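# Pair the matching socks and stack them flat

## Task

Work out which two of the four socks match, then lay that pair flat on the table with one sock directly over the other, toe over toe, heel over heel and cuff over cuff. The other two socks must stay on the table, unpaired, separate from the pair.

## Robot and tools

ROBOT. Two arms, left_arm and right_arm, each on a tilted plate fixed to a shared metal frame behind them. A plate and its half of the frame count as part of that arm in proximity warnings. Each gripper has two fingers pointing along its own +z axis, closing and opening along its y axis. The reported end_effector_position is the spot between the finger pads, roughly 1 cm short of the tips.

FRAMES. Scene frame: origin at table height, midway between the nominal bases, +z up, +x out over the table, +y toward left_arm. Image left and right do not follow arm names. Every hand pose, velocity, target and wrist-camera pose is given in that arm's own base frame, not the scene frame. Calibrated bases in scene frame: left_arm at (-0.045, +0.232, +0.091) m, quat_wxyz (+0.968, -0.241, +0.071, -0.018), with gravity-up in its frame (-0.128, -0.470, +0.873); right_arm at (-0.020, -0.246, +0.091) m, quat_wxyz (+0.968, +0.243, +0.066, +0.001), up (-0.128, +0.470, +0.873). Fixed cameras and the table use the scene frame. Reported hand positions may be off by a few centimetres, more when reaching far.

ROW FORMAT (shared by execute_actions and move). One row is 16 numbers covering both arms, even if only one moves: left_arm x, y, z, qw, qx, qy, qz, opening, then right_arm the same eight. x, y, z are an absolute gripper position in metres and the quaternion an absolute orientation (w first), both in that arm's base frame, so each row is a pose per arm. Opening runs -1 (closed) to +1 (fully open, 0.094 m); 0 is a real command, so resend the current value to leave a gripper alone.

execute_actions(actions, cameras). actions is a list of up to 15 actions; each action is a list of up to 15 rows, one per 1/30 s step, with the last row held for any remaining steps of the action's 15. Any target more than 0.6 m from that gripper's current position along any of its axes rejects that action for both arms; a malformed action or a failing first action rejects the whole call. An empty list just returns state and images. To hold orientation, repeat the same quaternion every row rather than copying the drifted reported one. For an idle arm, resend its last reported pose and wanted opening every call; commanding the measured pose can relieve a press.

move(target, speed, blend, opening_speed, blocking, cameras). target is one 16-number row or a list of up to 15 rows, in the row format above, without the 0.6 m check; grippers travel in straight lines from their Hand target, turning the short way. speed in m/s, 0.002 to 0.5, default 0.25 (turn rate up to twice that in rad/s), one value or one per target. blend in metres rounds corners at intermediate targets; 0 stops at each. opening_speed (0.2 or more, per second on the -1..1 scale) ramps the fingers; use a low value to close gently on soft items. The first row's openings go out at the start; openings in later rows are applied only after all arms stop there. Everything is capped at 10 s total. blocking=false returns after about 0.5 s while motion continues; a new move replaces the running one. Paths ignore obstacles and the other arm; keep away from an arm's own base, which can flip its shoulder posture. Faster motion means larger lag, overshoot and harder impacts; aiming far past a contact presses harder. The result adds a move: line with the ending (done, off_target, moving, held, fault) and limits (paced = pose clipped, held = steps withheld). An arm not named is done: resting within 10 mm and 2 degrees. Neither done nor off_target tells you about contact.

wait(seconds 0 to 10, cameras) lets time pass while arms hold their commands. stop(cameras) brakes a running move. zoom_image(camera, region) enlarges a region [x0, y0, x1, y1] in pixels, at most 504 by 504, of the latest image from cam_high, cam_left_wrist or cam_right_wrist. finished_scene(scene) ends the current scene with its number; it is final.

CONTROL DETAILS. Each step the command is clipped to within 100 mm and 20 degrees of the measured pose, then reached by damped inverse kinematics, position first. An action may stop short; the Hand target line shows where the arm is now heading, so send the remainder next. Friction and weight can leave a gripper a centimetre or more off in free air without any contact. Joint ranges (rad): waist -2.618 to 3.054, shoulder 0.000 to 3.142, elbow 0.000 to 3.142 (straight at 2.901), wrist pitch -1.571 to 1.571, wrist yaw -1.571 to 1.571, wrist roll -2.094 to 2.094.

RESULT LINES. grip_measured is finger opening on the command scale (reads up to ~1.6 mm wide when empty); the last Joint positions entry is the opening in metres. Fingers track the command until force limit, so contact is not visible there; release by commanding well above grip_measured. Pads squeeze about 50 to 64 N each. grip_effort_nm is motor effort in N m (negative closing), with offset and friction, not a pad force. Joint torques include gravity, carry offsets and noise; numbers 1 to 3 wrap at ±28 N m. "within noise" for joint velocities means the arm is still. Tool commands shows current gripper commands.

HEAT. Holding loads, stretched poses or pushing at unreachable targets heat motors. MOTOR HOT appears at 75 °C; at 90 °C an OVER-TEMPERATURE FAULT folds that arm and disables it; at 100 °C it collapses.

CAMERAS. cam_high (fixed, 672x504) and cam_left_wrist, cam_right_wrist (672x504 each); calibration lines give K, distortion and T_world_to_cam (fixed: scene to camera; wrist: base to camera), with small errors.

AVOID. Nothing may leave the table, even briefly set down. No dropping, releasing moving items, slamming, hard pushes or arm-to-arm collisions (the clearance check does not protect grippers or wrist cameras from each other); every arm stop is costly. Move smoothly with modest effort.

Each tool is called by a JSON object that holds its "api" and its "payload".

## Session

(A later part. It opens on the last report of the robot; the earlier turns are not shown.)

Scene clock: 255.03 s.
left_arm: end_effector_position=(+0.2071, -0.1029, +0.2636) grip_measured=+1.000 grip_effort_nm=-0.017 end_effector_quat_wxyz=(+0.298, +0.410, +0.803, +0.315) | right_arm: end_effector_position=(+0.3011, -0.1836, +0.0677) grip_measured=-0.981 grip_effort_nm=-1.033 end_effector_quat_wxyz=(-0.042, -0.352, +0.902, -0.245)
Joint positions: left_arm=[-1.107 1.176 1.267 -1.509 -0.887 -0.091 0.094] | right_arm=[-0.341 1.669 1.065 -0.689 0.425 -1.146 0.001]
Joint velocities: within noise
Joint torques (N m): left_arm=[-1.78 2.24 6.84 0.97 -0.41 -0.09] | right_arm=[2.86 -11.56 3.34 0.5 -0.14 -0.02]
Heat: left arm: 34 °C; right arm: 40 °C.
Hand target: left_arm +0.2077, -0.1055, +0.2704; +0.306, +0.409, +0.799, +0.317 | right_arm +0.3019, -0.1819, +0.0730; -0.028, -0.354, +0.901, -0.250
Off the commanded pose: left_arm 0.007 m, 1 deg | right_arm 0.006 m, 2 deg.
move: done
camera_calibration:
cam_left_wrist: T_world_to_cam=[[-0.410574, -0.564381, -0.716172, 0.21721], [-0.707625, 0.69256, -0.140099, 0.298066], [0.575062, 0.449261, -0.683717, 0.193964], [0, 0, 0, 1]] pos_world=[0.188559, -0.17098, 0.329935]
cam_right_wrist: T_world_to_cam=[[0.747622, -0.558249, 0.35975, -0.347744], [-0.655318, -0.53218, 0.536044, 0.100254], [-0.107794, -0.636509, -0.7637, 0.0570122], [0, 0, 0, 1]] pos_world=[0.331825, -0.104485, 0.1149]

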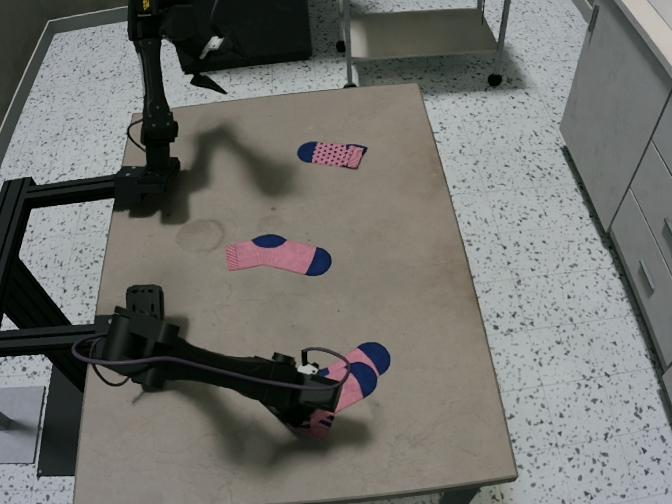

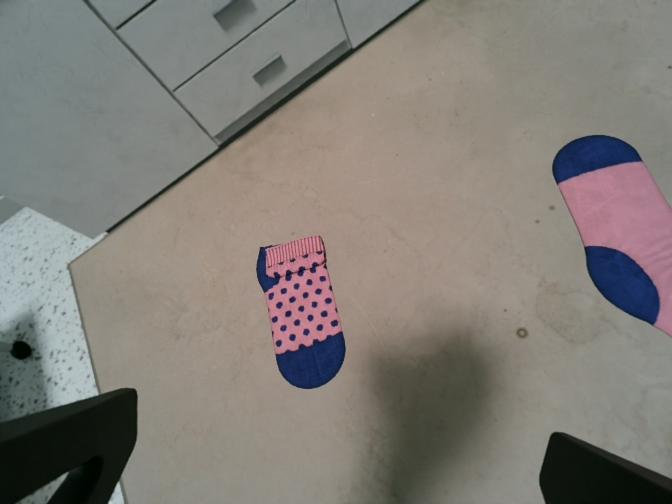

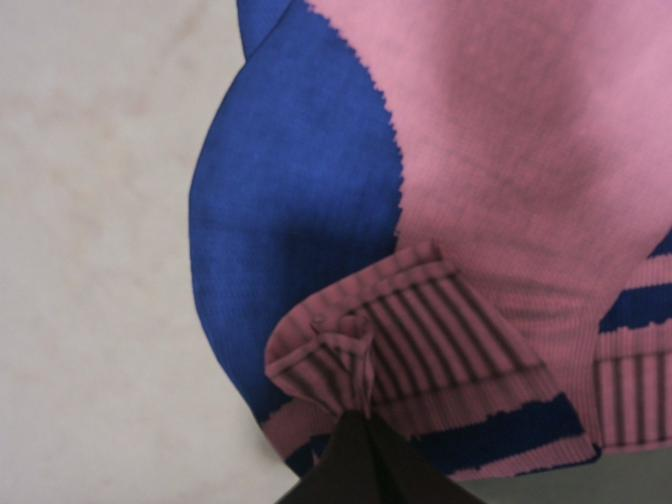

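{"api": "move", "payload": {"target": [[0.2078,-0.1055,0.2705,0.306,0.409,0.799,0.317,1,0.3667,-0.0808,0.145,-0.0276,-0.3538,0.901,-0.2502,-1],[0.2078,-0.1055,0.2705,0.306,0.409,0.799,0.317,1,0.4231,-0.014,0.177,-0.0276,-0.3538,0.901,-0.2502,-1],[0.2078,-0.1055,0.2705,0.306,0.409,0.799,0.317,1,0.524,0.058,0.2,-0.0276,-0.3538,0.901,-0.2502,-1],[0.2078,-0.1055,0.2705,0.306,0.409,0.799,0.317,1,0.5209,0.0565,0.172,-0.0276,-0.3538,0.901,-0.2502,-1],[0.2078,-0.1055,0.2705,0.306,0.409,0.799,0.317,1,0.4714,-0.0025,0.1391,-0.0276,-0.3538,0.901,-0.2502,-1],[0.2078,-0.1055,0.2705,0.306,0.409,0.799,0.317,1,0.430,-0.052,0.1193,-0.0276,-0.3538,0.901,-0.2502,-1]], "speed": 0.12, "blend": 0.015}}

{"api": "zoom_image", "payload": {"camera": "cam_high", "region": [260, 280, 460, 450]}}

Scene clock: 274.47 s.
left_arm: end_effector_position=(+0.2071, -0.1029, +0.2636) grip_measured=+1.000 grip_effort_nm=-0.017 end_effector_quat_wxyz=(+0.298, +0.410, +0.803, +0.315) | right_arm: end_effector_position=(+0.4303, -0.0554, +0.1087) grip_measured=-0.981 grip_effort_nm=-1.028 end_effector_quat_wxyz=(-0.046, -0.352, +0.901, -0.250)
Joint positions: left_arm=[-1.107 1.176 1.267 -1.509 -0.887 -0.091 0.094] | right_arm=[0.072 2.123 1.845 -1.227 0.511 -0.691 0.001]
Joint velocities: within noise
Joint torques (N m): left_arm=[-1.8 1.83 7.02 0.95 -0.35 -0.11] | right_arm=[5.61 -15.2 3.96 0.53 -0.11 -0.11]
Heat: left arm: 34 °C; right arm: 38 °C.
Hand target: left_arm +0.2077, -0.1055, +0.2704; +0.306, +0.409, +0.799, +0.317 | right_arm +0.4300, -0.0520, +0.1192; -0.028, -0.354, +0.901, -0.250
Off the commanded pose: left_arm 0.007 m, 1 deg | right_arm 0.011 m, 2 deg.
move: off_target (right_arm); blend cut to 0.0141 m at target 3, 0.0141 m at target 4
camera_calibration:
cam_left_wrist: T_world_to_cam=[[-0.410574, -0.564381, -0.716172, 0.21721], [-0.707625, 0.69256, -0.140099, 0.298066], [0.575062, 0.449261, -0.683717, 0.193964], [0, 0, 0, 1]] pos_world=[0.188559, -0.17098, 0.329935]
cam_right_wrist: T_world_to_cam=[[0.748568, -0.554504, 0.363554, -0.388145], [-0.653537, -0.524442, 0.545757, 0.229837], [-0.111961, -0.646132, -0.754969, 0.184225], [0, 0, 0, 1]] pos_world=[0.461386, 0.0243425, 0.154761]

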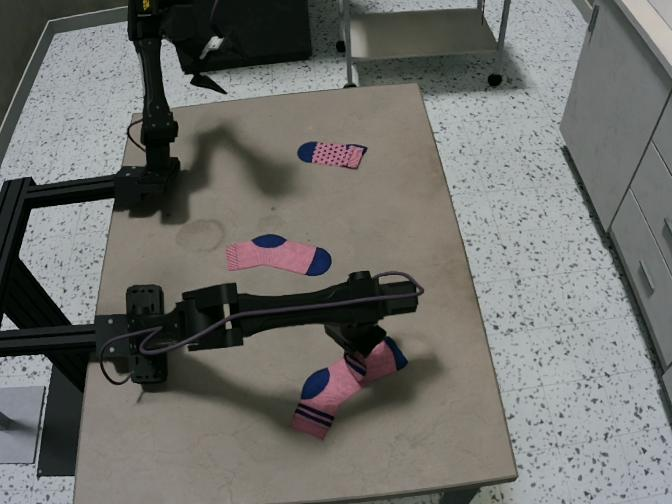

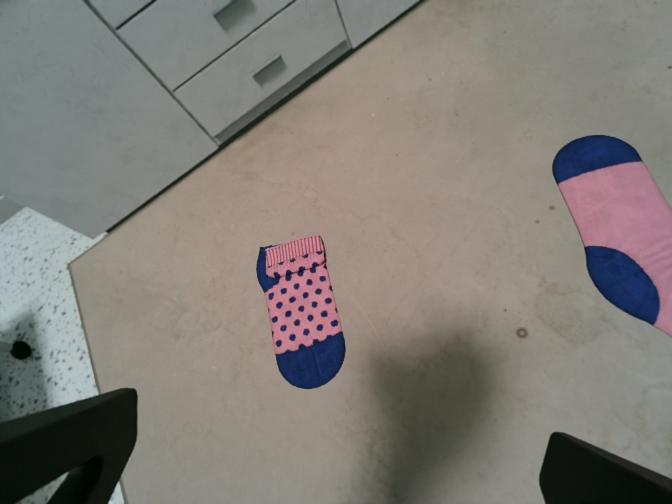

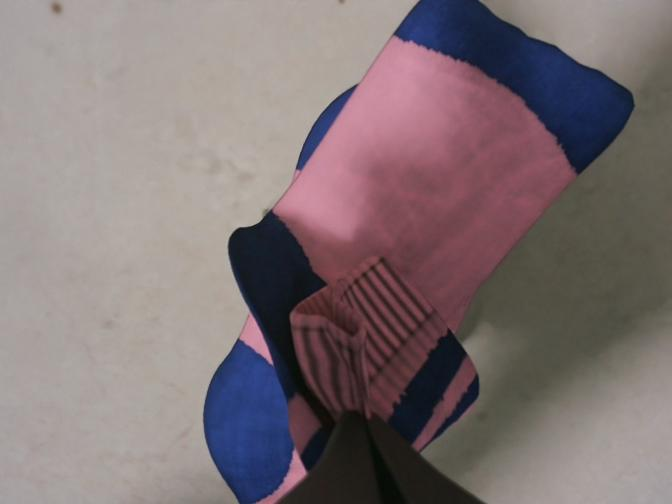

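Scaled by 2.520.

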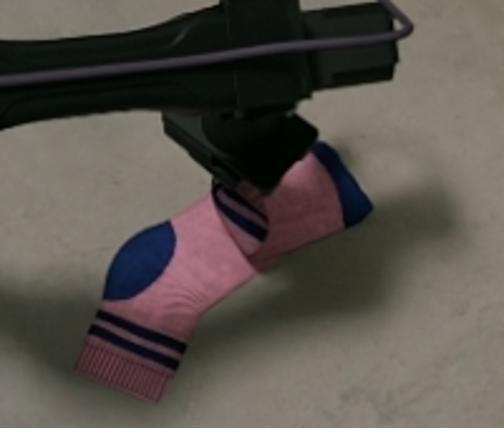

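{"api": "move", "payload": {"target": [[0.2078,-0.1055,0.2705,0.306,0.409,0.799,0.317,1,0.3834,-0.104,0.0924,-0.0276,-0.3538,0.901,-0.2502,-1],[0.2078,-0.1055,0.2705,0.306,0.409,0.799,0.317,1,0.3450,-0.1515,0.068,-0.0276,-0.3538,0.901,-0.2502,-1],[0.2078,-0.1055,0.2705,0.306,0.409,0.799,0.317,1,0.3450,-0.1515,0.068,-0.0276,-0.3538,0.901,-0.2502,0],[0.2078,-0.1055,0.2705,0.306,0.409,0.799,0.317,1,0.327,-0.085,0.191,-0.0276,-0.3538,0.901,-0.2502,0]], "speed": [0.08,0.08,0.08,0.15], "opening_speed": 1.5, "blend": [0.02,0,0,0]}}

{"api": "zoom_image", "payload": {"camera": "cam_high", "region": [260, 280, 460, 450]}}

Scene clock: 284.83 s.
left_arm: end_effector_position=(+0.2071, -0.1029, +0.2636) grip_measured=+1.000 grip_effort_nm=-0.007 end_effector_quat_wxyz=(+0.298, +0.410, +0.803, +0.315) | right_arm: end_effector_position=(+0.3262, -0.0893, +0.1770) grip_measured=-0.002 grip_effort_nm=0.100 end_effector_quat_wxyz=(-0.042, -0.354, +0.902, -0.243)
Joint positions: left_arm=[-1.107 1.176 1.267 -1.509 -0.887 -0.091 0.094] | right_arm=[-0.022 1.683 1.531 -1.298 0.484 -0.801 0.047]
Joint velocities: within noise
Joint torques (N m): left_arm=[-1.85 1.96 6.95 0.92 -0.34 -0.08] | right_arm=[4.72 -10.4 7.27 0.1 0.04 0.09]
Heat: left arm: 34 °C; right arm: 39 °C.
Hand target: left_arm +0.2077, -0.1055, +0.2704; +0.306, +0.409, +0.799, +0.317 | right_arm +0.3268, -0.0852, +0.1907; -0.027, -0.354, +0.901, -0.250
Off the commanded pose: left_arm 0.007 m, 1 deg | right_arm 0.015 m, 2 deg.
move: off_target (right_arm)
camera_calibration:
cam_left_wrist: T_world_to_cam=[[-0.410574, -0.564381, -0.716172, 0.21721], [-0.707625, 0.69256, -0.140099, 0.298066], [0.575062, 0.449261, -0.683717, 0.193964], [0, 0, 0, 1]] pos_world=[0.188559, -0.17098, 0.329935]
cam_right_wrist: T_world_to_cam=[[0.750258, -0.557436, 0.355497, -0.353212], [-0.652323, -0.536582, 0.535308, 0.107027], [-0.107647, -0.633518, -0.766203, 0.20392], [0, 0, 0, 1]] pos_world=[0.356767, -0.010277, 0.224517]

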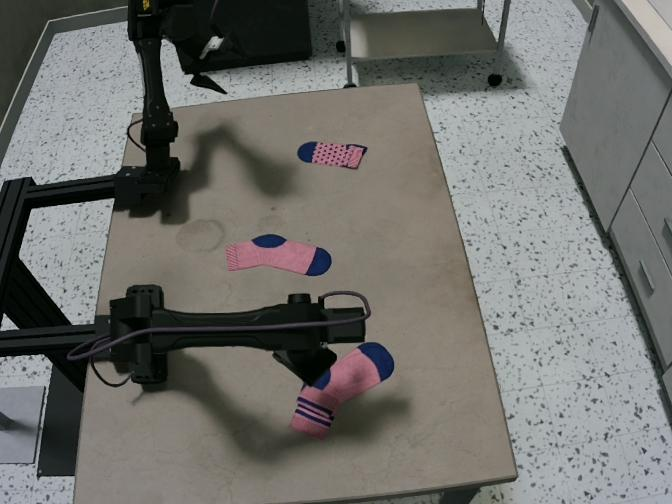

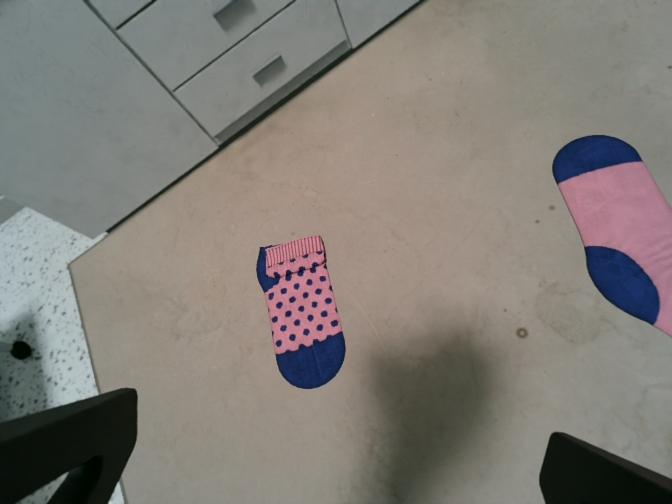

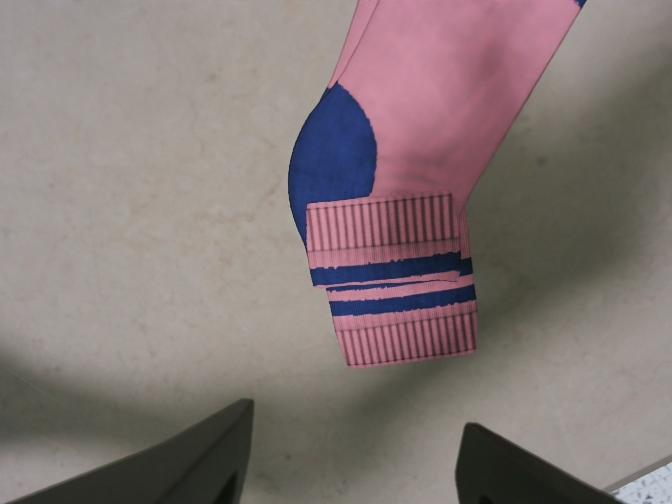

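Scaled by 2.520.

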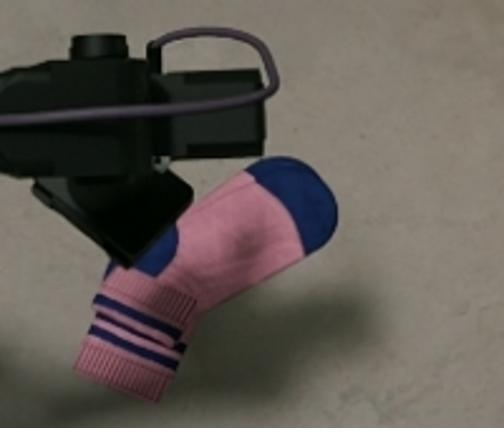

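{"api": "move", "payload": {"target": [[0.2078,-0.1055,0.2705,0.306,0.409,0.799,0.317,1,0.3662,-0.1363,0.1068,0.1484,0.3469,0.9015,-0.2026,-0.4]], "speed": 0.3, "cameras": ["cam_high","cam_right_wrist"]}}

Scene clock: 305.70 s.
left_arm: end_effector_position=(+0.2071, -0.1029, +0.2636) grip_measured=+1.000 grip_effort_nm=-0.017 end_effector_quat_wxyz=(+0.298, +0.410, +0.803, +0.315) | right_arm: end_effector_position=(+0.3668, -0.1367, +0.1196) grip_measured=-0.398 grip_effort_nm=-0.134 end_effector_quat_wxyz=(+0.159, +0.345, +0.902, -0.204)
Joint positions: left_arm=[-1.107 1.176 1.267 -1.509 -0.887 -0.091 0.094] | right_arm=[-0.153 1.792 1.416 -0.95 0.467 0.52 0.028]
Joint velocities: within noise
Joint torques (N m): left_arm=[-1.88 2.02 6.69 0.95 -0.37 -0.09] | right_arm=[3.71 -8.28 3.95 0.61 -0.06 0.11]
Heat: left arm: 34 °C; right arm: 39 °C.
Hand target: left_arm +0.2077, -0.1055, +0.2704; +0.306, +0.409, +0.799, +0.317 | right_arm +0.3659, -0.1362, +0.1071; +0.149, +0.348, +0.903, -0.203
Off the commanded pose: left_arm 0.007 m, 1 deg | right_arm 0.013 m, 1 deg.
move: off_target (right_arm)
camera_calibration:
cam_right_wrist: T_world_to_cam=[[-0.589678, -0.752861, 0.29237, 0.0826362], [-0.804448, 0.579656, -0.129854, 0.42685], [-0.0717119, -0.311769, -0.947448, 0.186746], [0, 0, 0, 1]] pos_world=[0.4055, -0.126991, 0.2082]
Images, in order (width x height): cam_high 672x504, cam_right_wrist 672x504.

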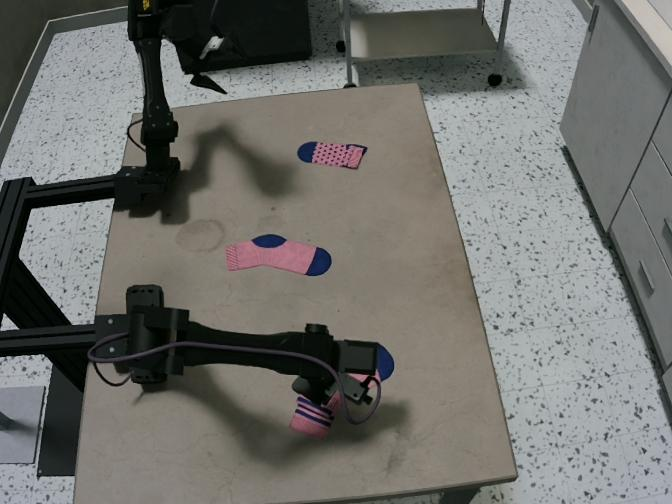

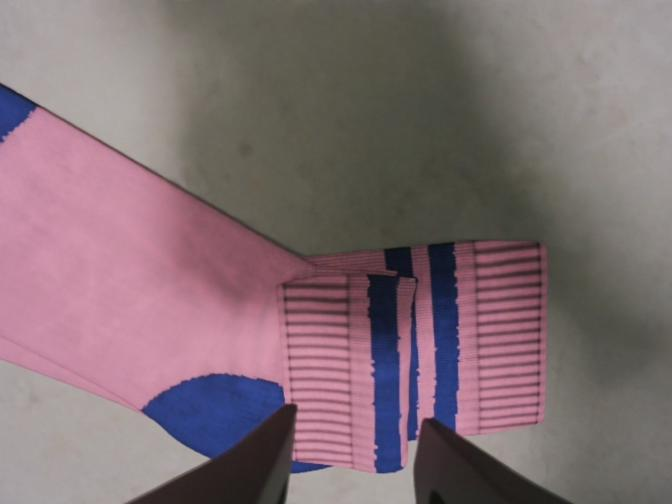

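{"api": "move", "payload": {"target": [[0.2078,-0.1055,0.2705,0.306,0.409,0.799,0.317,1,0.3563,-0.1191,0.0577,0.1484,0.3469,0.9015,-0.2026,-0.4]], "speed": 0.15, "cameras": ["cam_right_wrist"]}}

Scene clock: 318.83 s.
left_arm: end_effector_position=(+0.2071, -0.1029, +0.2636) grip_measured=+1.000 grip_effort_nm=-0.012 end_effector_quat_wxyz=(+0.298, +0.410, +0.803, +0.315) | right_arm: end_effector_position=(+0.3557, -0.1238, +0.0665) grip_measured=-0.398 grip_effort_nm=-0.129 end_effector_quat_wxyz=(+0.152, +0.352, +0.901, -0.201)
Joint positions: left_arm=[-1.107 1.176 1.267 -1.509 -0.887 -0.091 0.094] | right_arm=[-0.123 1.808 1.226 -0.775 0.467 0.57 0.028]
Joint velocities: within noise
Joint torques (N m): left_arm=[-1.66 1.98 7.02 0.9 -0.35 -0.11] | right_arm=[4.98 -8.05 3.78 0.57 0.04 0.1]
Heat: left arm: 35 °C; right arm: 37 °C.
Hand target: left_arm +0.2077, -0.1055, +0.2704; +0.306, +0.409, +0.799, +0.317 | right_arm +0.3560, -0.1191, +0.0578; +0.148, +0.348, +0.903, -0.203
Off the commanded pose: left_arm 0.007 m, 1 deg | right_arm 0.010 m, 1 deg.
move: done
camera_calibration:
cam_right_wrist: T_world_to_cam=[[-0.597852, -0.748047, 0.288095, 0.105167], [-0.797337, 0.591979, -0.117533, 0.401691], [-0.0826261, -0.299976, -0.950362, 0.14524], [0, 0, 0, 1]] pos_world=[0.395158, -0.115554, 0.154944]
Images, in order (width x height): cam_right_wrist 672x504.

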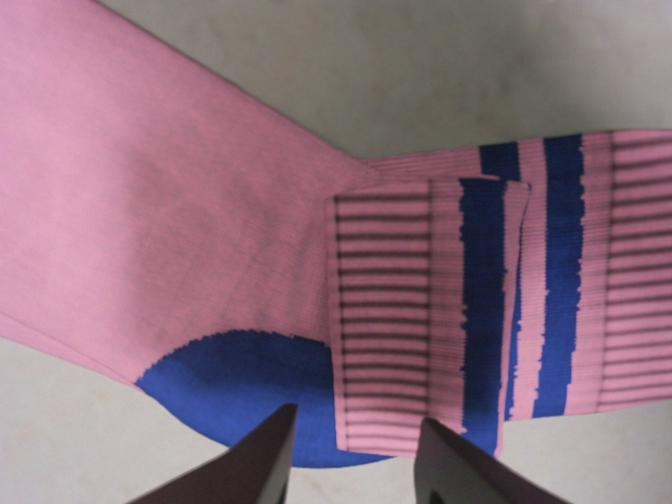

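{"api": "move", "payload": {"target": [[0.2078,-0.1055,0.2705,0.306,0.409,0.799,0.317,1,0.3604,-0.1342,0.0298,0.1484,0.3469,0.9015,-0.2026,-0.4],[0.2078,-0.1055,0.2705,0.306,0.409,0.799,0.317,1,0.3604,-0.1342,0.0298,0.1484,0.3469,0.9015,-0.2026,-1],[0.2078,-0.1055,0.2705,0.306,0.409,0.799,0.317,1,0.3563,-0.1191,0.0617,0.1484,0.3469,0.9015,-0.2026,-1]], "speed": 0.08, "opening_speed": 0.6, "cameras": ["cam_right_wrist"]}}

Scene clock: 326.60 s.
left_arm: end_effector_position=(+0.2071, -0.1029, +0.2636) grip_measured=+1.000 grip_effort_nm=-0.012 end_effector_quat_wxyz=(+0.298, +0.410, +0.803, +0.315) | right_arm: end_effector_position=(+0.3475, -0.1250, +0.0441) grip_measured=-0.986 grip_effort_nm=-0.784 end_effector_quat_wxyz=(+0.128, +0.347, +0.905, -0.212)
Joint positions: left_arm=[-1.107 1.176 1.267 -1.509 -0.887 -0.091 0.094] | right_arm=[-0.125 1.853 1.195 -0.753 0.476 0.569 0.001]
Joint velocities: within noise
Joint torques (N m): left_arm=[-2 2.02 6.98 0.92 -0.42 -0.07] | right_arm=[5.22 -12.45 6.35 0.13 -0.06 0.09]
Heat: left arm: 35 °C; right arm: 37 °C.
Hand target: left_arm +0.2077, -0.1055, +0.2704; +0.306, +0.409, +0.799, +0.317 | right_arm +0.3560, -0.1191, +0.0614; +0.149, +0.347, +0.903, -0.203
Off the commanded pose: left_arm 0.007 m, 1 deg | right_arm 0.021 m, 3 deg.
move: off_target (right_arm); target 2's new opening was sent with right_arm's hand 0.013 m and 0 deg from that target
camera_calibration:
cam_right_wrist: T_world_to_cam=[[-0.583254, -0.745701, 0.322093, 0.0995011], [-0.800894, 0.594117, -0.0747939, 0.392814], [-0.135587, -0.301586, -0.943749, 0.140802], [0, 0, 0, 1]] pos_world=[0.391727, -0.116716, 0.130213]
Images, in order (width x height): cam_right_wrist 672x504.

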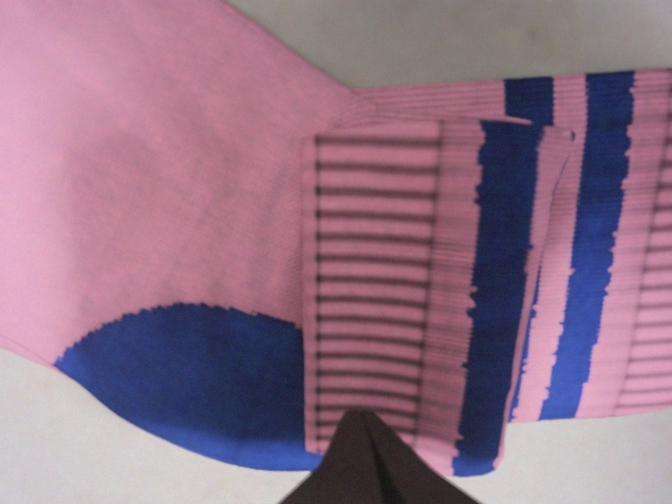

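{"api": "move", "payload": {"target": [[0.2078,-0.1055,0.2705,0.306,0.409,0.799,0.317,1,0.3630,-0.1131,0.0661,0.1484,0.3469,0.9015,-0.2026,-1],[0.2078,-0.1055,0.2705,0.306,0.409,0.799,0.317,1,0.3630,-0.1131,0.0661,0.1484,0.3469,0.9015,-0.2026,-0.35],[0.2078,-0.1055,0.2705,0.306,0.409,0.799,0.317,1,0.3684,-0.1404,0.008,0.1484,0.3469,0.9015,-0.2026,-0.35]], "speed": 0.08, "opening_speed": 1.5, "cameras": ["cam_right_wrist"]}}

Scene clock: 333.13 s.
left_arm: end_effector_position=(+0.2071, -0.1029, +0.2636) grip_measured=+1.000 grip_effort_nm=-0.017 end_effector_quat_wxyz=(+0.298, +0.410, +0.803, +0.315) | right_arm: end_effector_position=(+0.3657, -0.1315, +0.0410) grip_measured=-0.352 grip_effort_nm=0.081 end_effector_quat_wxyz=(+0.155, +0.343, +0.903, -0.208)
Joint positions: left_arm=[-1.107 1.176 1.267 -1.509 -0.887 -0.091 0.094] | right_arm=[-0.136 1.879 1.203 -0.667 0.477 0.534 0.03]
Joint velocities: within noise
Joint torques (N m): left_arm=[-1.69 2 6.75 0.95 -0.41 -0.08] | right_arm=[1.83 -4.64 1.59 1.62 -0.18 -0.12]
Heat: left arm: 35 °C; right arm: 37 °C.
Hand target: left_arm +0.2077, -0.1055, +0.2704; +0.306, +0.409, +0.799, +0.317 | right_arm +0.3652, -0.1391, +0.0104; +0.147, +0.348, +0.903, -0.203
Off the commanded pose: left_arm 0.007 m, 1 deg | right_arm 0.034 m, 1 deg.
move: off_target (right_arm); target 2's new opening was sent with right_arm's hand 0.014 m and 2 deg from that target
camera_calibration:
cam_right_wrist: T_world_to_cam=[[-0.584279, -0.752903, 0.302911, 0.10648], [-0.807356, 0.577162, -0.122722, 0.413106], [-0.0824309, -0.316261, -0.945084, 0.117069], [0, 0, 0, 1]] pos_world=[0.405387, -0.121235, 0.129083]
Images, in order (width x height): cam_right_wrist 672x504.

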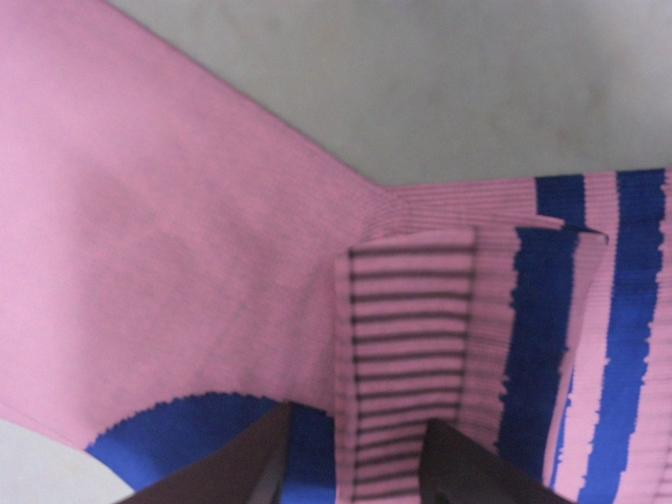

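{"api": "move", "payload": {"target": [[0.2078,-0.1055,0.2705,0.306,0.409,0.799,0.317,1,0.3684,-0.1404,0.008,0.1484,0.3469,0.9015,-0.2026,-1],[0.2078,-0.1055,0.2705,0.306,0.409,0.799,0.317,1,0.3610,-0.1131,0.0661,0.1484,0.3469,0.9015,-0.2026,-1]], "speed": 0.08, "opening_speed": 1, "cameras": ["cam_right_wrist"]}}

Scene clock: 339.07 s.
left_arm: end_effector_position=(+0.2071, -0.1029, +0.2636) grip_measured=+1.000 grip_effort_nm=-0.017 end_effector_quat_wxyz=(+0.298, +0.410, +0.803, +0.315) | right_arm: end_effector_position=(+0.3529, -0.1193, +0.0492) grip_measured=-0.985 grip_effort_nm=-0.833 end_effector_quat_wxyz=(+0.129, +0.347, +0.904, -0.212)
Joint positions: left_arm=[-1.107 1.176 1.267 -1.509 -0.887 -0.091 0.094] | right_arm=[-0.106 1.862 1.229 -0.785 0.48 0.59 0.001]
Joint velocities: within noise
Joint torques (N m): left_arm=[-1.91 2.02 7.01 0.91 -0.36 -0.1] | right_arm=[5.3 -12.4 6.38 0.13 -0.07 0.1]
Heat: left arm: 35 °C; right arm: 36 °C.
Hand target: left_arm +0.2077, -0.1055, +0.2704; +0.306, +0.409, +0.799, +0.317 | right_arm +0.3607, -0.1133, +0.0659; +0.149, +0.347, +0.903, -0.203
Off the commanded pose: left_arm 0.007 m, 1 deg | right_arm 0.020 m, 3 deg.
move: off_target (right_arm)
camera_calibration:
cam_right_wrist: T_world_to_cam=[[-0.583964, -0.745227, 0.321905, 0.105547], [-0.800734, 0.593987, -0.0774894, 0.394242], [-0.13346, -0.303011, -0.943596, 0.147143], [0, 0, 0, 1]] pos_world=[0.396957, -0.110932, 0.135417]
Images, in order (width x height): cam_right_wrist 672x504.

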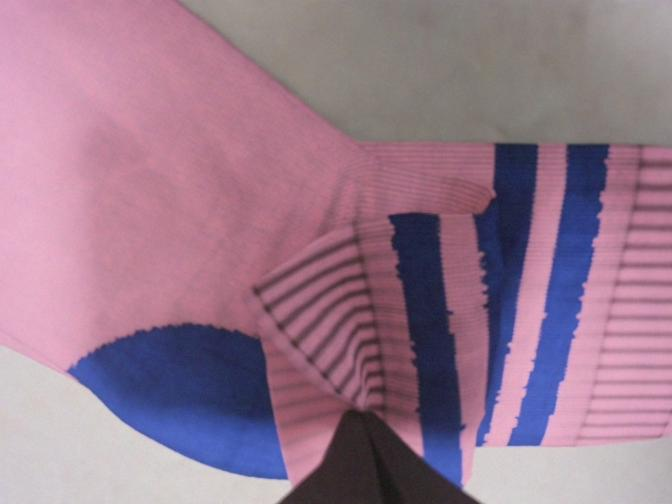

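{"api": "move", "payload": {"target": [[0.2078,-0.1055,0.2705,0.306,0.409,0.799,0.317,1,0.3314,-0.1244,0.1022,0.1484,0.3469,0.9015,-0.2026,-1],[0.2078,-0.1055,0.2705,0.306,0.409,0.799,0.317,1,0.3094,-0.1639,0.0819,0.1484,0.3469,0.9015,-0.2026,-1]], "speed": 0.08, "blend": 0.01, "cameras": ["cam_right_wrist"]}}

{"api": "move", "payload": {"target": [[0.2078,-0.1055,0.2705,0.306,0.409,0.799,0.317,1,0.3094,-0.1639,0.0819,0.1484,0.3469,0.9015,-0.2026,-1]], "cameras": ["cam_high"]}}

{"api": "zoom_image", "payload": {"camera": "cam_high", "region": [260, 280, 460, 450]}}

Scene clock: 345.73 s.
left_arm: end_effector_position=(+0.2071, -0.1029, +0.2636) grip_measured=+1.000 grip_effort_nm=-0.022 end_effector_quat_wxyz=(+0.298, +0.410, +0.803, +0.315) | right_arm: end_effector_position=(+0.3089, -0.1647, +0.0761) grip_measured=-0.985 grip_effort_nm=-0.833 end_effector_quat_wxyz=(+0.134, +0.349, +0.904, -0.207)
Joint positions: left_arm=[-1.107 1.176 1.267 -1.509 -0.887 -0.091 0.094] | right_arm=[-0.275 1.672 1.107 -0.76 0.438 0.406 0.001]
Joint velocities: within noise
Joint torques (N m): left_arm=[-1.89 2.11 6.6 0.9 -0.4 -0.09] | right_arm=[3.02 -11.6 3.41 0.56 -0.02 -0.07]
Heat: left arm: 35 °C; right arm: 38 °C.
Hand target: left_arm +0.2077, -0.1055, +0.2704; +0.306, +0.409, +0.799, +0.317 | right_arm +0.3094, -0.1639, +0.0819; +0.148, +0.348, +0.903, -0.203
Off the commanded pose: left_arm 0.007 m, 1 deg | right_arm 0.006 m, 2 deg.
move: done
camera_calibration:
cam_right_wrist: T_world_to_cam=[[-0.58706, -0.747796, 0.3101, 0.0388278], [-0.800407, 0.593549, -0.0839515, 0.38837], [-0.121281, -0.297491, -0.94699, 0.150315], [0, 0, 0, 1]] pos_world=[0.351879, -0.156764, 0.162911]
Images, in order (width x height): cam_right_wrist 672x504.

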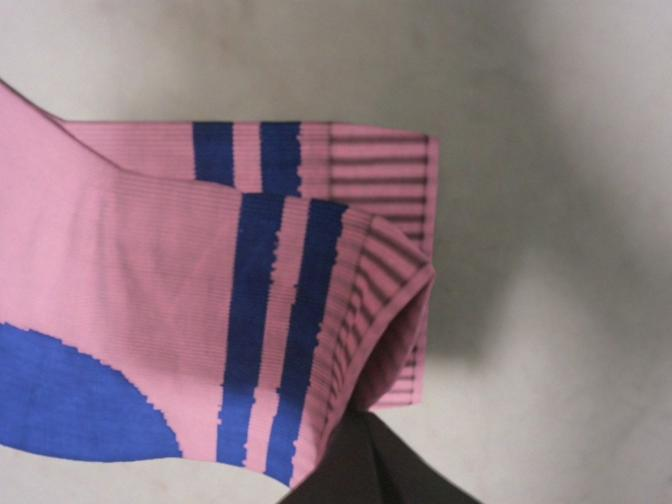

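Scene clock: 346.43 s.
left_arm: end_effector_position=(+0.2071, -0.1029, +0.2636) grip_measured=+1.000 grip_effort_nm=-0.017 end_effector_quat_wxyz=(+0.298, +0.410, +0.803, +0.315) | right_arm: end_effector_position=(+0.3091, -0.1647, +0.0761) grip_measured=-0.985 grip_effort_nm=-0.838 end_effector_quat_wxyz=(+0.134, +0.348, +0.904, -0.207)
Joint positions: left_arm=[-1.107 1.176 1.267 -1.509 -0.887 -0.091 0.094] | right_arm=[-0.275 1.672 1.107 -0.759 0.438 0.405 0.001]
Joint velocities: within noise
Joint torques (N m): left_arm=[-1.89 2.03 6.87 0.95 -0.35 -0.11] | right_arm=[3.02 -11.6 3.41 0.54 -0.08 -0.07]
Heat: left arm: 35 °C; right arm: 38 °C.
Hand target: left_arm +0.2077, -0.1055, +0.2704; +0.306, +0.409, +0.799, +0.317 | right_arm +0.3095, -0.1639, +0.0819; +0.149, +0.348, +0.903, -0.203
Off the commanded pose: left_arm 0.007 m, 1 deg | right_arm 0.006 m, 2 deg.
move: done
Images, in order (width x height): cam_high 672x504.

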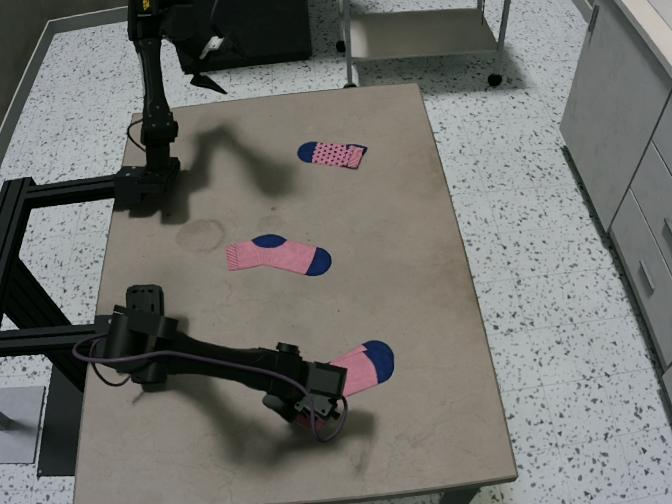

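Scaled by 2.520.

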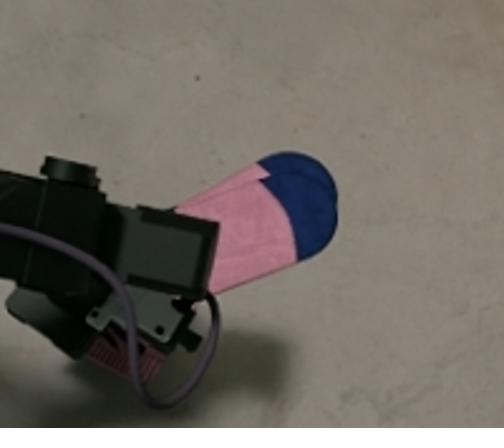

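{"api": "move", "payload": {"target": [[0.2078,-0.1055,0.2705,0.306,0.409,0.799,0.317,1,0.3222,-0.1858,0.0783,0.1484,0.3469,0.9015,-0.2026,-1],[0.2078,-0.1055,0.2705,0.306,0.409,0.799,0.317,1,0.3222,-0.1858,0.0783,0.1484,0.3469,0.9015,-0.2026,-0.5],[0.2078,-0.1055,0.2705,0.306,0.409,0.799,0.317,1,0.309,-0.131,0.178,0.1484,0.3469,0.9015,-0.2026,-0.5]], "speed": [0.06,0.06,0.12], "opening_speed": 1.5, "cameras": ["cam_high","cam_right_wrist"]}}

{"api": "zoom_image", "payload": {"camera": "cam_high", "region": [260, 280, 460, 450]}}

Scene clock: 355.30 s.
left_arm: end_effector_position=(+0.2071, -0.1029, +0.2636) grip_measured=+1.000 grip_effort_nm=-0.017 end_effector_quat_wxyz=(+0.298, +0.410, +0.803, +0.315) | right_arm: end_effector_position=(+0.3069, -0.1339, +0.1624) grip_measured=-0.502 grip_effort_nm=0.100 end_effector_quat_wxyz=(+0.130, +0.347, +0.906, -0.203)
Joint positions: left_arm=[-1.107 1.176 1.267 -1.509 -0.887 -0.091 0.094] | right_arm=[-0.181 1.605 1.389 -1.159 0.449 0.506 0.023]
Joint velocities: within noise
Joint torques (N m): left_arm=[-1.78 2.04 6.91 0.93 -0.38 -0.12] | right_arm=[4.21 -10.71 7.25 0.14 0.1 0.09]
Heat: left arm: 35 °C; right arm: 39 °C.
Hand target: left_arm +0.2077, -0.1055, +0.2704; +0.306, +0.409, +0.799, +0.317 | right_arm +0.3087, -0.1311, +0.1777; +0.149, +0.348, +0.903, -0.203
Off the commanded pose: left_arm 0.007 m, 1 deg | right_arm 0.016 m, 2 deg.
move: off_target (right_arm); target 2's new opening was sent with right_arm's hand 0.011 m and 1 deg from that target
camera_calibration:
cam_right_wrist: T_world_to_cam=[[-0.583393, -0.753016, 0.304334, 0.0330216], [-0.802601, 0.591912, -0.0739757, 0.374507], [-0.124434, -0.287415, -0.949689, 0.24368], [0, 0, 0, 1]] pos_world=[0.350166, -0.126772, 0.249074]
Images, in order (width x height): cam_high 672x504, cam_right_wrist 672x504.

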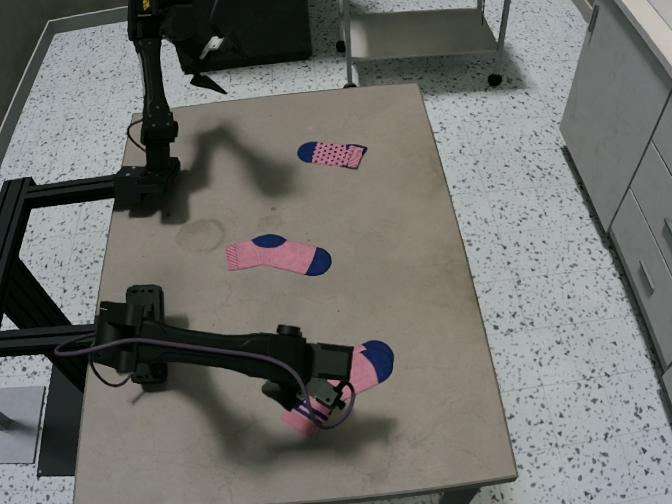

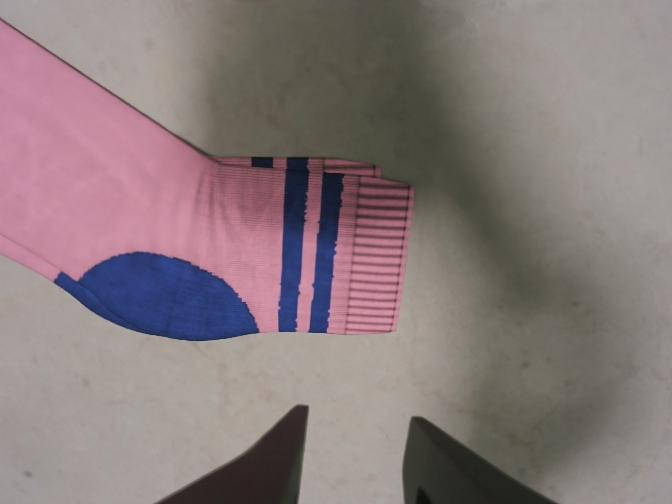

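Scaled by 2.520.

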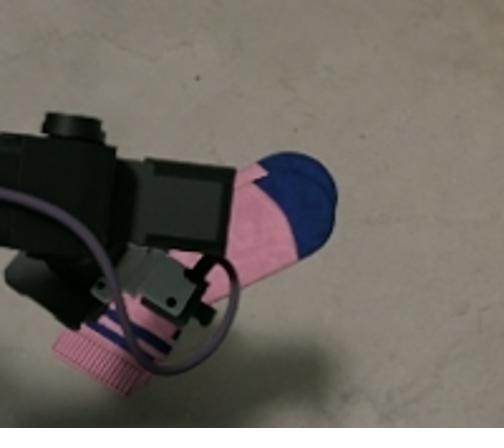

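{"api": "move", "payload": {"target": [[0.2078,-0.1055,0.2705,0.306,0.409,0.799,0.317,1,0.29,-0.02,0.25,0.1484,0.3469,0.9015,-0.2026,-0.5]], "speed": 0.4, "cameras": ["cam_high","cam_right_wrist"]}}

{"api": "zoom_image", "payload": {"camera": "cam_high", "region": [260, 320, 420, 450]}}

Scene clock: 359.70 s.
left_arm: end_effector_position=(+0.2071, -0.1029, +0.2636) grip_measured=+1.000 grip_effort_nm=-0.017 end_effector_quat_wxyz=(+0.298, +0.410, +0.803, +0.315) | right_arm: end_effector_position=(+0.2940, -0.0191, +0.2412) grip_measured=-0.502 grip_effort_nm=0.095 end_effector_quat_wxyz=(+0.181, +0.333, +0.908, -0.179)
Joint positions: left_arm=[-1.107 1.176 1.267 -1.509 -0.887 -0.091 0.094] | right_arm=[0.227 1.561 1.658 -1.549 0.502 0.9 0.023]
Joint velocities: within noise
Joint torques (N m): left_arm=[-1.7 2 6.84 0.91 -0.34 -0.08] | right_arm=[3.43 -7.35 6.16 0.29 0.12 0.06]
Heat: left arm: 35 °C; right arm: 39 °C.
Hand target: left_arm +0.2077, -0.1055, +0.2704; +0.306, +0.409, +0.799, +0.317 | right_arm +0.2901, -0.0203, +0.2493; +0.189, +0.335, +0.905, -0.179
Off the commanded pose: left_arm 0.007 m, 1 deg | right_arm 0.010 m, 5 deg.
joint sent to its limit (right arm) — joint 4 (wrist pitch), lower limit. The joint targets are off in orientation, not in position.
move: off_target (right_arm)
camera_calibration:
cam_right_wrist: T_world_to_cam=[[-0.570043, -0.785639, 0.240464, 0.0988032], [-0.821546, 0.548817, -0.154474, 0.326243], [-0.0106101, -0.285609, -0.958288, 0.318579], [0, 0, 0, 1]] pos_world=[0.327726, -0.0104348, 0.331927]
Images, in order (width x height): cam_high 672x504, cam_right_wrist 672x504.

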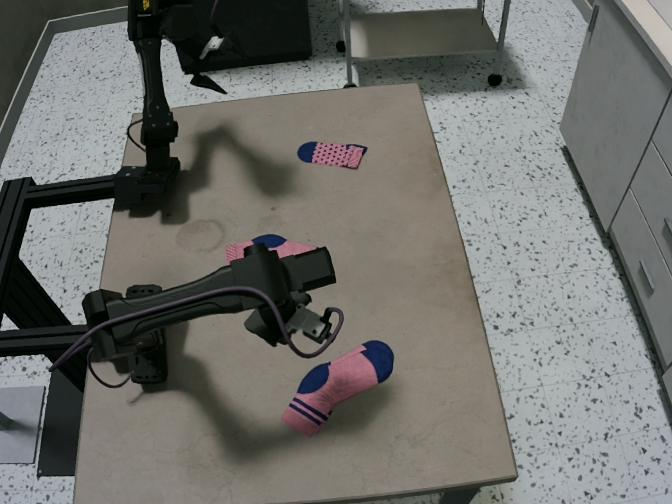

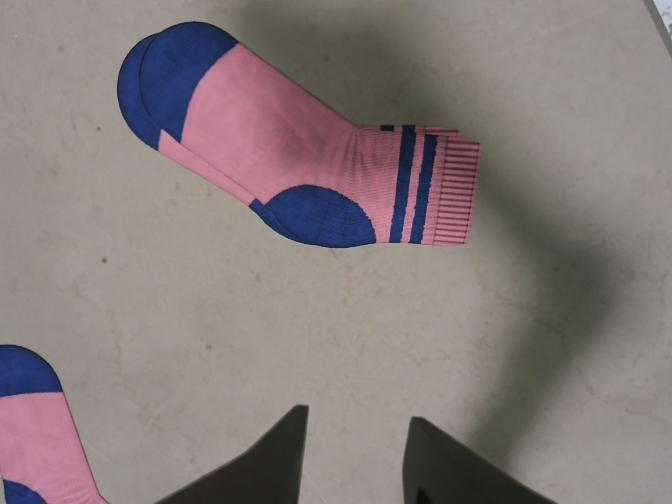

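Scaled by 3.150.

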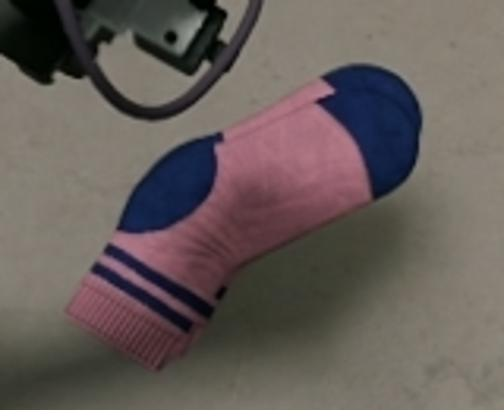

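{"api": "move", "payload": {"target": [[0.2078,-0.1055,0.2705,0.306,0.409,0.799,0.317,1,0.4902,-0.0379,0.0793,0.1707,0.4478,0.8581,-0.1849,-0.35]], "speed": 0.25, "cameras": ["cam_right_wrist"]}}

Scene clock: 367.83 s.
left_arm: end_effector_position=(+0.2071, -0.1029, +0.2636) grip_measured=+1.000 grip_effort_nm=-0.017 end_effector_quat_wxyz=(+0.298, +0.410, +0.803, +0.315) | right_arm: end_effector_position=(+0.4889, -0.0383, +0.0808) grip_measured=-0.352 grip_effort_nm=0.090 end_effector_quat_wxyz=(+0.174, +0.445, +0.859, -0.183)
Joint positions: left_arm=[-1.107 1.176 1.267 -1.509 -0.887 -0.091 0.094] | right_arm=[0.096 2.36 2.126 -1.232 0.502 1.025 0.03]
Joint velocities: within noise
Joint torques (N m): left_arm=[-1.78 1.96 6.89 0.93 -0.36 -0.12] | right_arm=[6.17 -11.89 7.35 0.16 -0.01 0.08]
Heat: left arm: 35 °C; right arm: 38 °C.
Hand target: left_arm +0.2077, -0.1055, +0.2704; +0.306, +0.409, +0.799, +0.317 | right_arm +0.4901, -0.0378, +0.0792; +0.171, +0.448, +0.858, -0.185
Off the commanded pose: left_arm 0.007 m, 1 deg | right_arm 0.002 m, 1 deg.
move: done
camera_calibration:
cam_right_wrist: T_world_to_cam=[[-0.750682, -0.630268, 0.198089, 0.331148], [-0.659728, 0.731086, -0.173991, 0.401541], [-0.0351594, -0.261296, -0.964618, 0.174855], [0, 0, 0, 1]] pos_world=[0.519642, -0.0391605, 0.172936]
Images, in order (width x height): cam_right_wrist 672x504.

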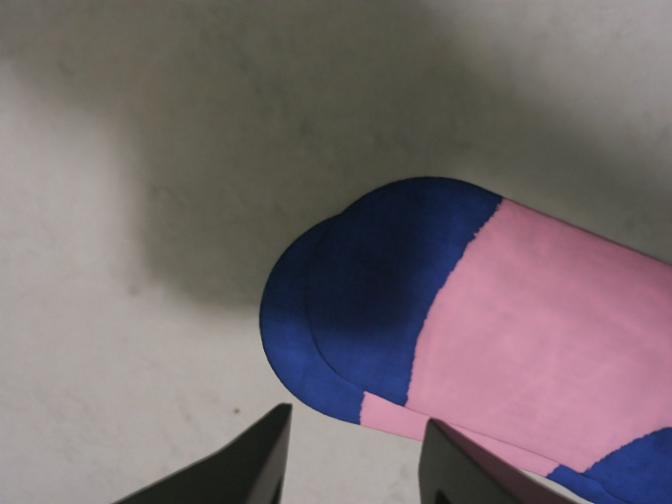

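{"api": "move", "payload": {"target": [[0.2078,-0.1055,0.2705,0.306,0.409,0.799,0.317,1,0.4937,-0.0354,0.0442,0.1707,0.4478,0.8581,-0.1849,-0.35],[0.2078,-0.1055,0.2705,0.306,0.409,0.799,0.317,1,0.502,-0.066,-0.0125,0.1707,0.4478,0.8581,-0.1849,-0.35],[0.2078,-0.1055,0.2705,0.306,0.409,0.799,0.317,1,0.502,-0.066,-0.0125,0.1707,0.4478,0.8581,-0.1849,-1],[0.2078,-0.1055,0.2705,0.306,0.409,0.799,0.317,1,0.4942,-0.0377,0.0399,0.1707,0.4478,0.8581,-0.1849,-1]], "speed": 0.08, "opening_speed": 1, "cameras": ["cam_high","cam_right_wrist"]}}

Scene clock: 381.10 s.
left_arm: end_effector_position=(+0.2071, -0.1029, +0.2636) grip_measured=+1.000 grip_effort_nm=-0.012 end_effector_quat_wxyz=(+0.298, +0.410, +0.803, +0.315) | right_arm: end_effector_position=(+0.4897, -0.0489, +0.0310) grip_measured=-0.986 grip_effort_nm=-0.779 end_effector_quat_wxyz=(+0.164, +0.452, +0.856, -0.192)
Joint positions: left_arm=[-1.107 1.176 1.267 -1.509 -0.887 -0.091 0.094] | right_arm=[0.075 2.414 2.024 -1.1 0.505 1.025 0.001]
Joint velocities: within noise
Joint torques (N m): left_arm=[-1.59 2.11 6.9 0.9 -0.36 -0.09] | right_arm=[7.95 -13.79 7.23 0.11 -0.05 0.07]
Heat: left arm: 35 °C; right arm: 39 °C.
Hand target: left_arm +0.2077, -0.1055, +0.2704; +0.306, +0.409, +0.799, +0.317 | right_arm +0.4940, -0.0378, +0.0398; +0.171, +0.448, +0.858, -0.185
Off the commanded pose: left_arm 0.007 m, 1 deg | right_arm 0.015 m, 1 deg.
move: off_target (right_arm); target 3's new opening was sent with right_arm's hand 0.036 m and 1 deg from that target
camera_calibration:
cam_right_wrist: T_world_to_cam=[[-0.758907, -0.61331, 0.218884, 0.339053], [-0.648153, 0.743882, -0.162902, 0.395787], [-0.0629145, -0.265498, -0.962056, 0.137413], [0, 0, 0, 1]] pos_world=[0.522485, -0.0499912, 0.12246]
Images, in order (width x height): cam_high 672x504, cam_right_wrist 672x504.

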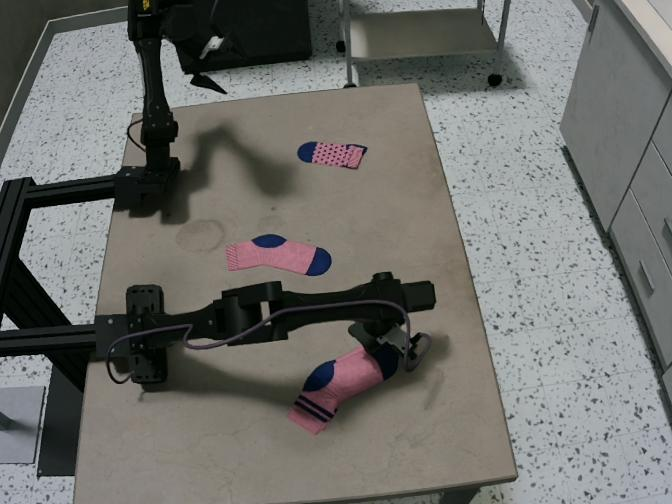

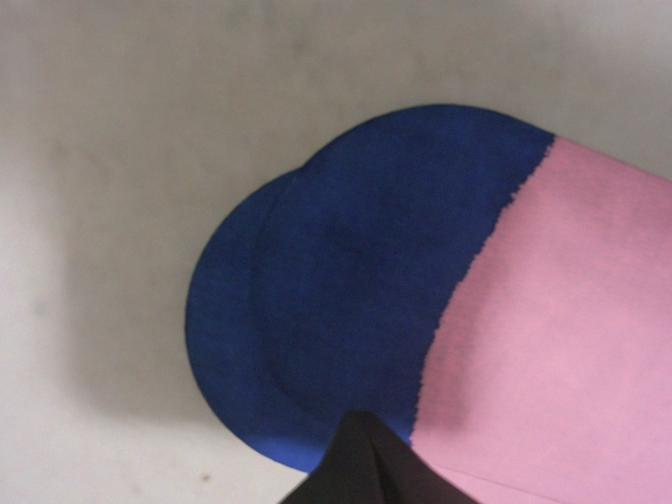

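{"api": "move", "payload": {"target": [[0.2078,-0.1055,0.2705,0.306,0.409,0.799,0.317,1,0.520,-0.0343,0.0475,0.1707,0.4478,0.8581,-0.1849,-0.35],[0.2078,-0.1055,0.2705,0.306,0.409,0.799,0.317,1,0.5284,-0.0649,-0.0092,0.1707,0.4478,0.8581,-0.1849,-0.35]], "speed": 0.08, "opening_speed": 2, "cameras": ["cam_right_wrist"]}}

Scene clock: 386.60 s.
left_arm: end_effector_position=(+0.2071, -0.1029, +0.2636) grip_measured=+1.000 grip_effort_nm=-0.022 end_effector_quat_wxyz=(+0.298, +0.410, +0.803, +0.315) | right_arm: end_effector_position=(+0.5272, -0.0563, +0.0270) grip_measured=-0.352 grip_effort_nm=0.081 end_effector_quat_wxyz=(+0.183, +0.447, +0.857, -0.180)
Joint positions: left_arm=[-1.107 1.176 1.267 -1.509 -0.887 -0.091 0.094] | right_arm=[0.054 2.549 2.251 -1.128 0.5 0.978 0.03]
Joint velocities: within noise
Joint torques (N m): left_arm=[-1.73 1.94 6.86 0.92 -0.39 -0.13] | right_arm=[5.33 -10.39 2.29 1.26 -0.06 -0.12]
Heat: left arm: 35 °C; right arm: 39 °C.
Hand target: left_arm +0.2077, -0.1055, +0.2704; +0.306, +0.409, +0.799, +0.317 | right_arm +0.5256, -0.0645, -0.0079; +0.170, +0.448, +0.858, -0.185
Off the commanded pose: left_arm 0.007 m, 1 deg | right_arm 0.037 m, 2 deg.
move: off_target (right_arm)
camera_calibration:
cam_right_wrist: T_world_to_cam=[[-0.754779, -0.629249, 0.185347, 0.36175], [-0.655744, 0.731331, -0.187499, 0.428905], [-0.0175661, -0.26306, -0.964619, 0.110272], [0, 0, 0, 1]] pos_world=[0.55623, -0.057032, 0.11974]
Images, in order (width x height): cam_right_wrist 672x504.

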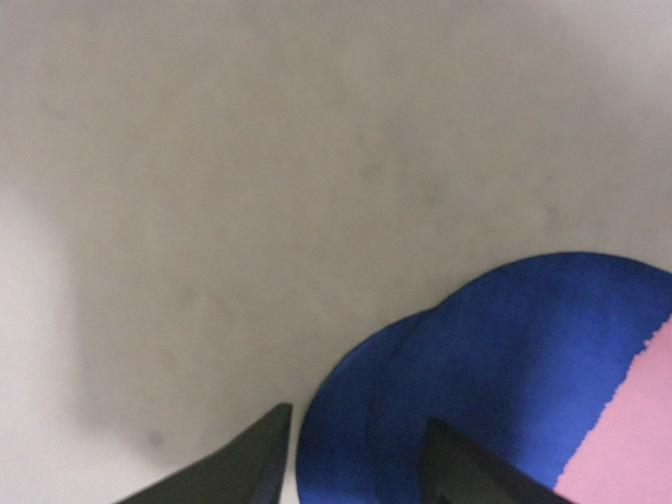

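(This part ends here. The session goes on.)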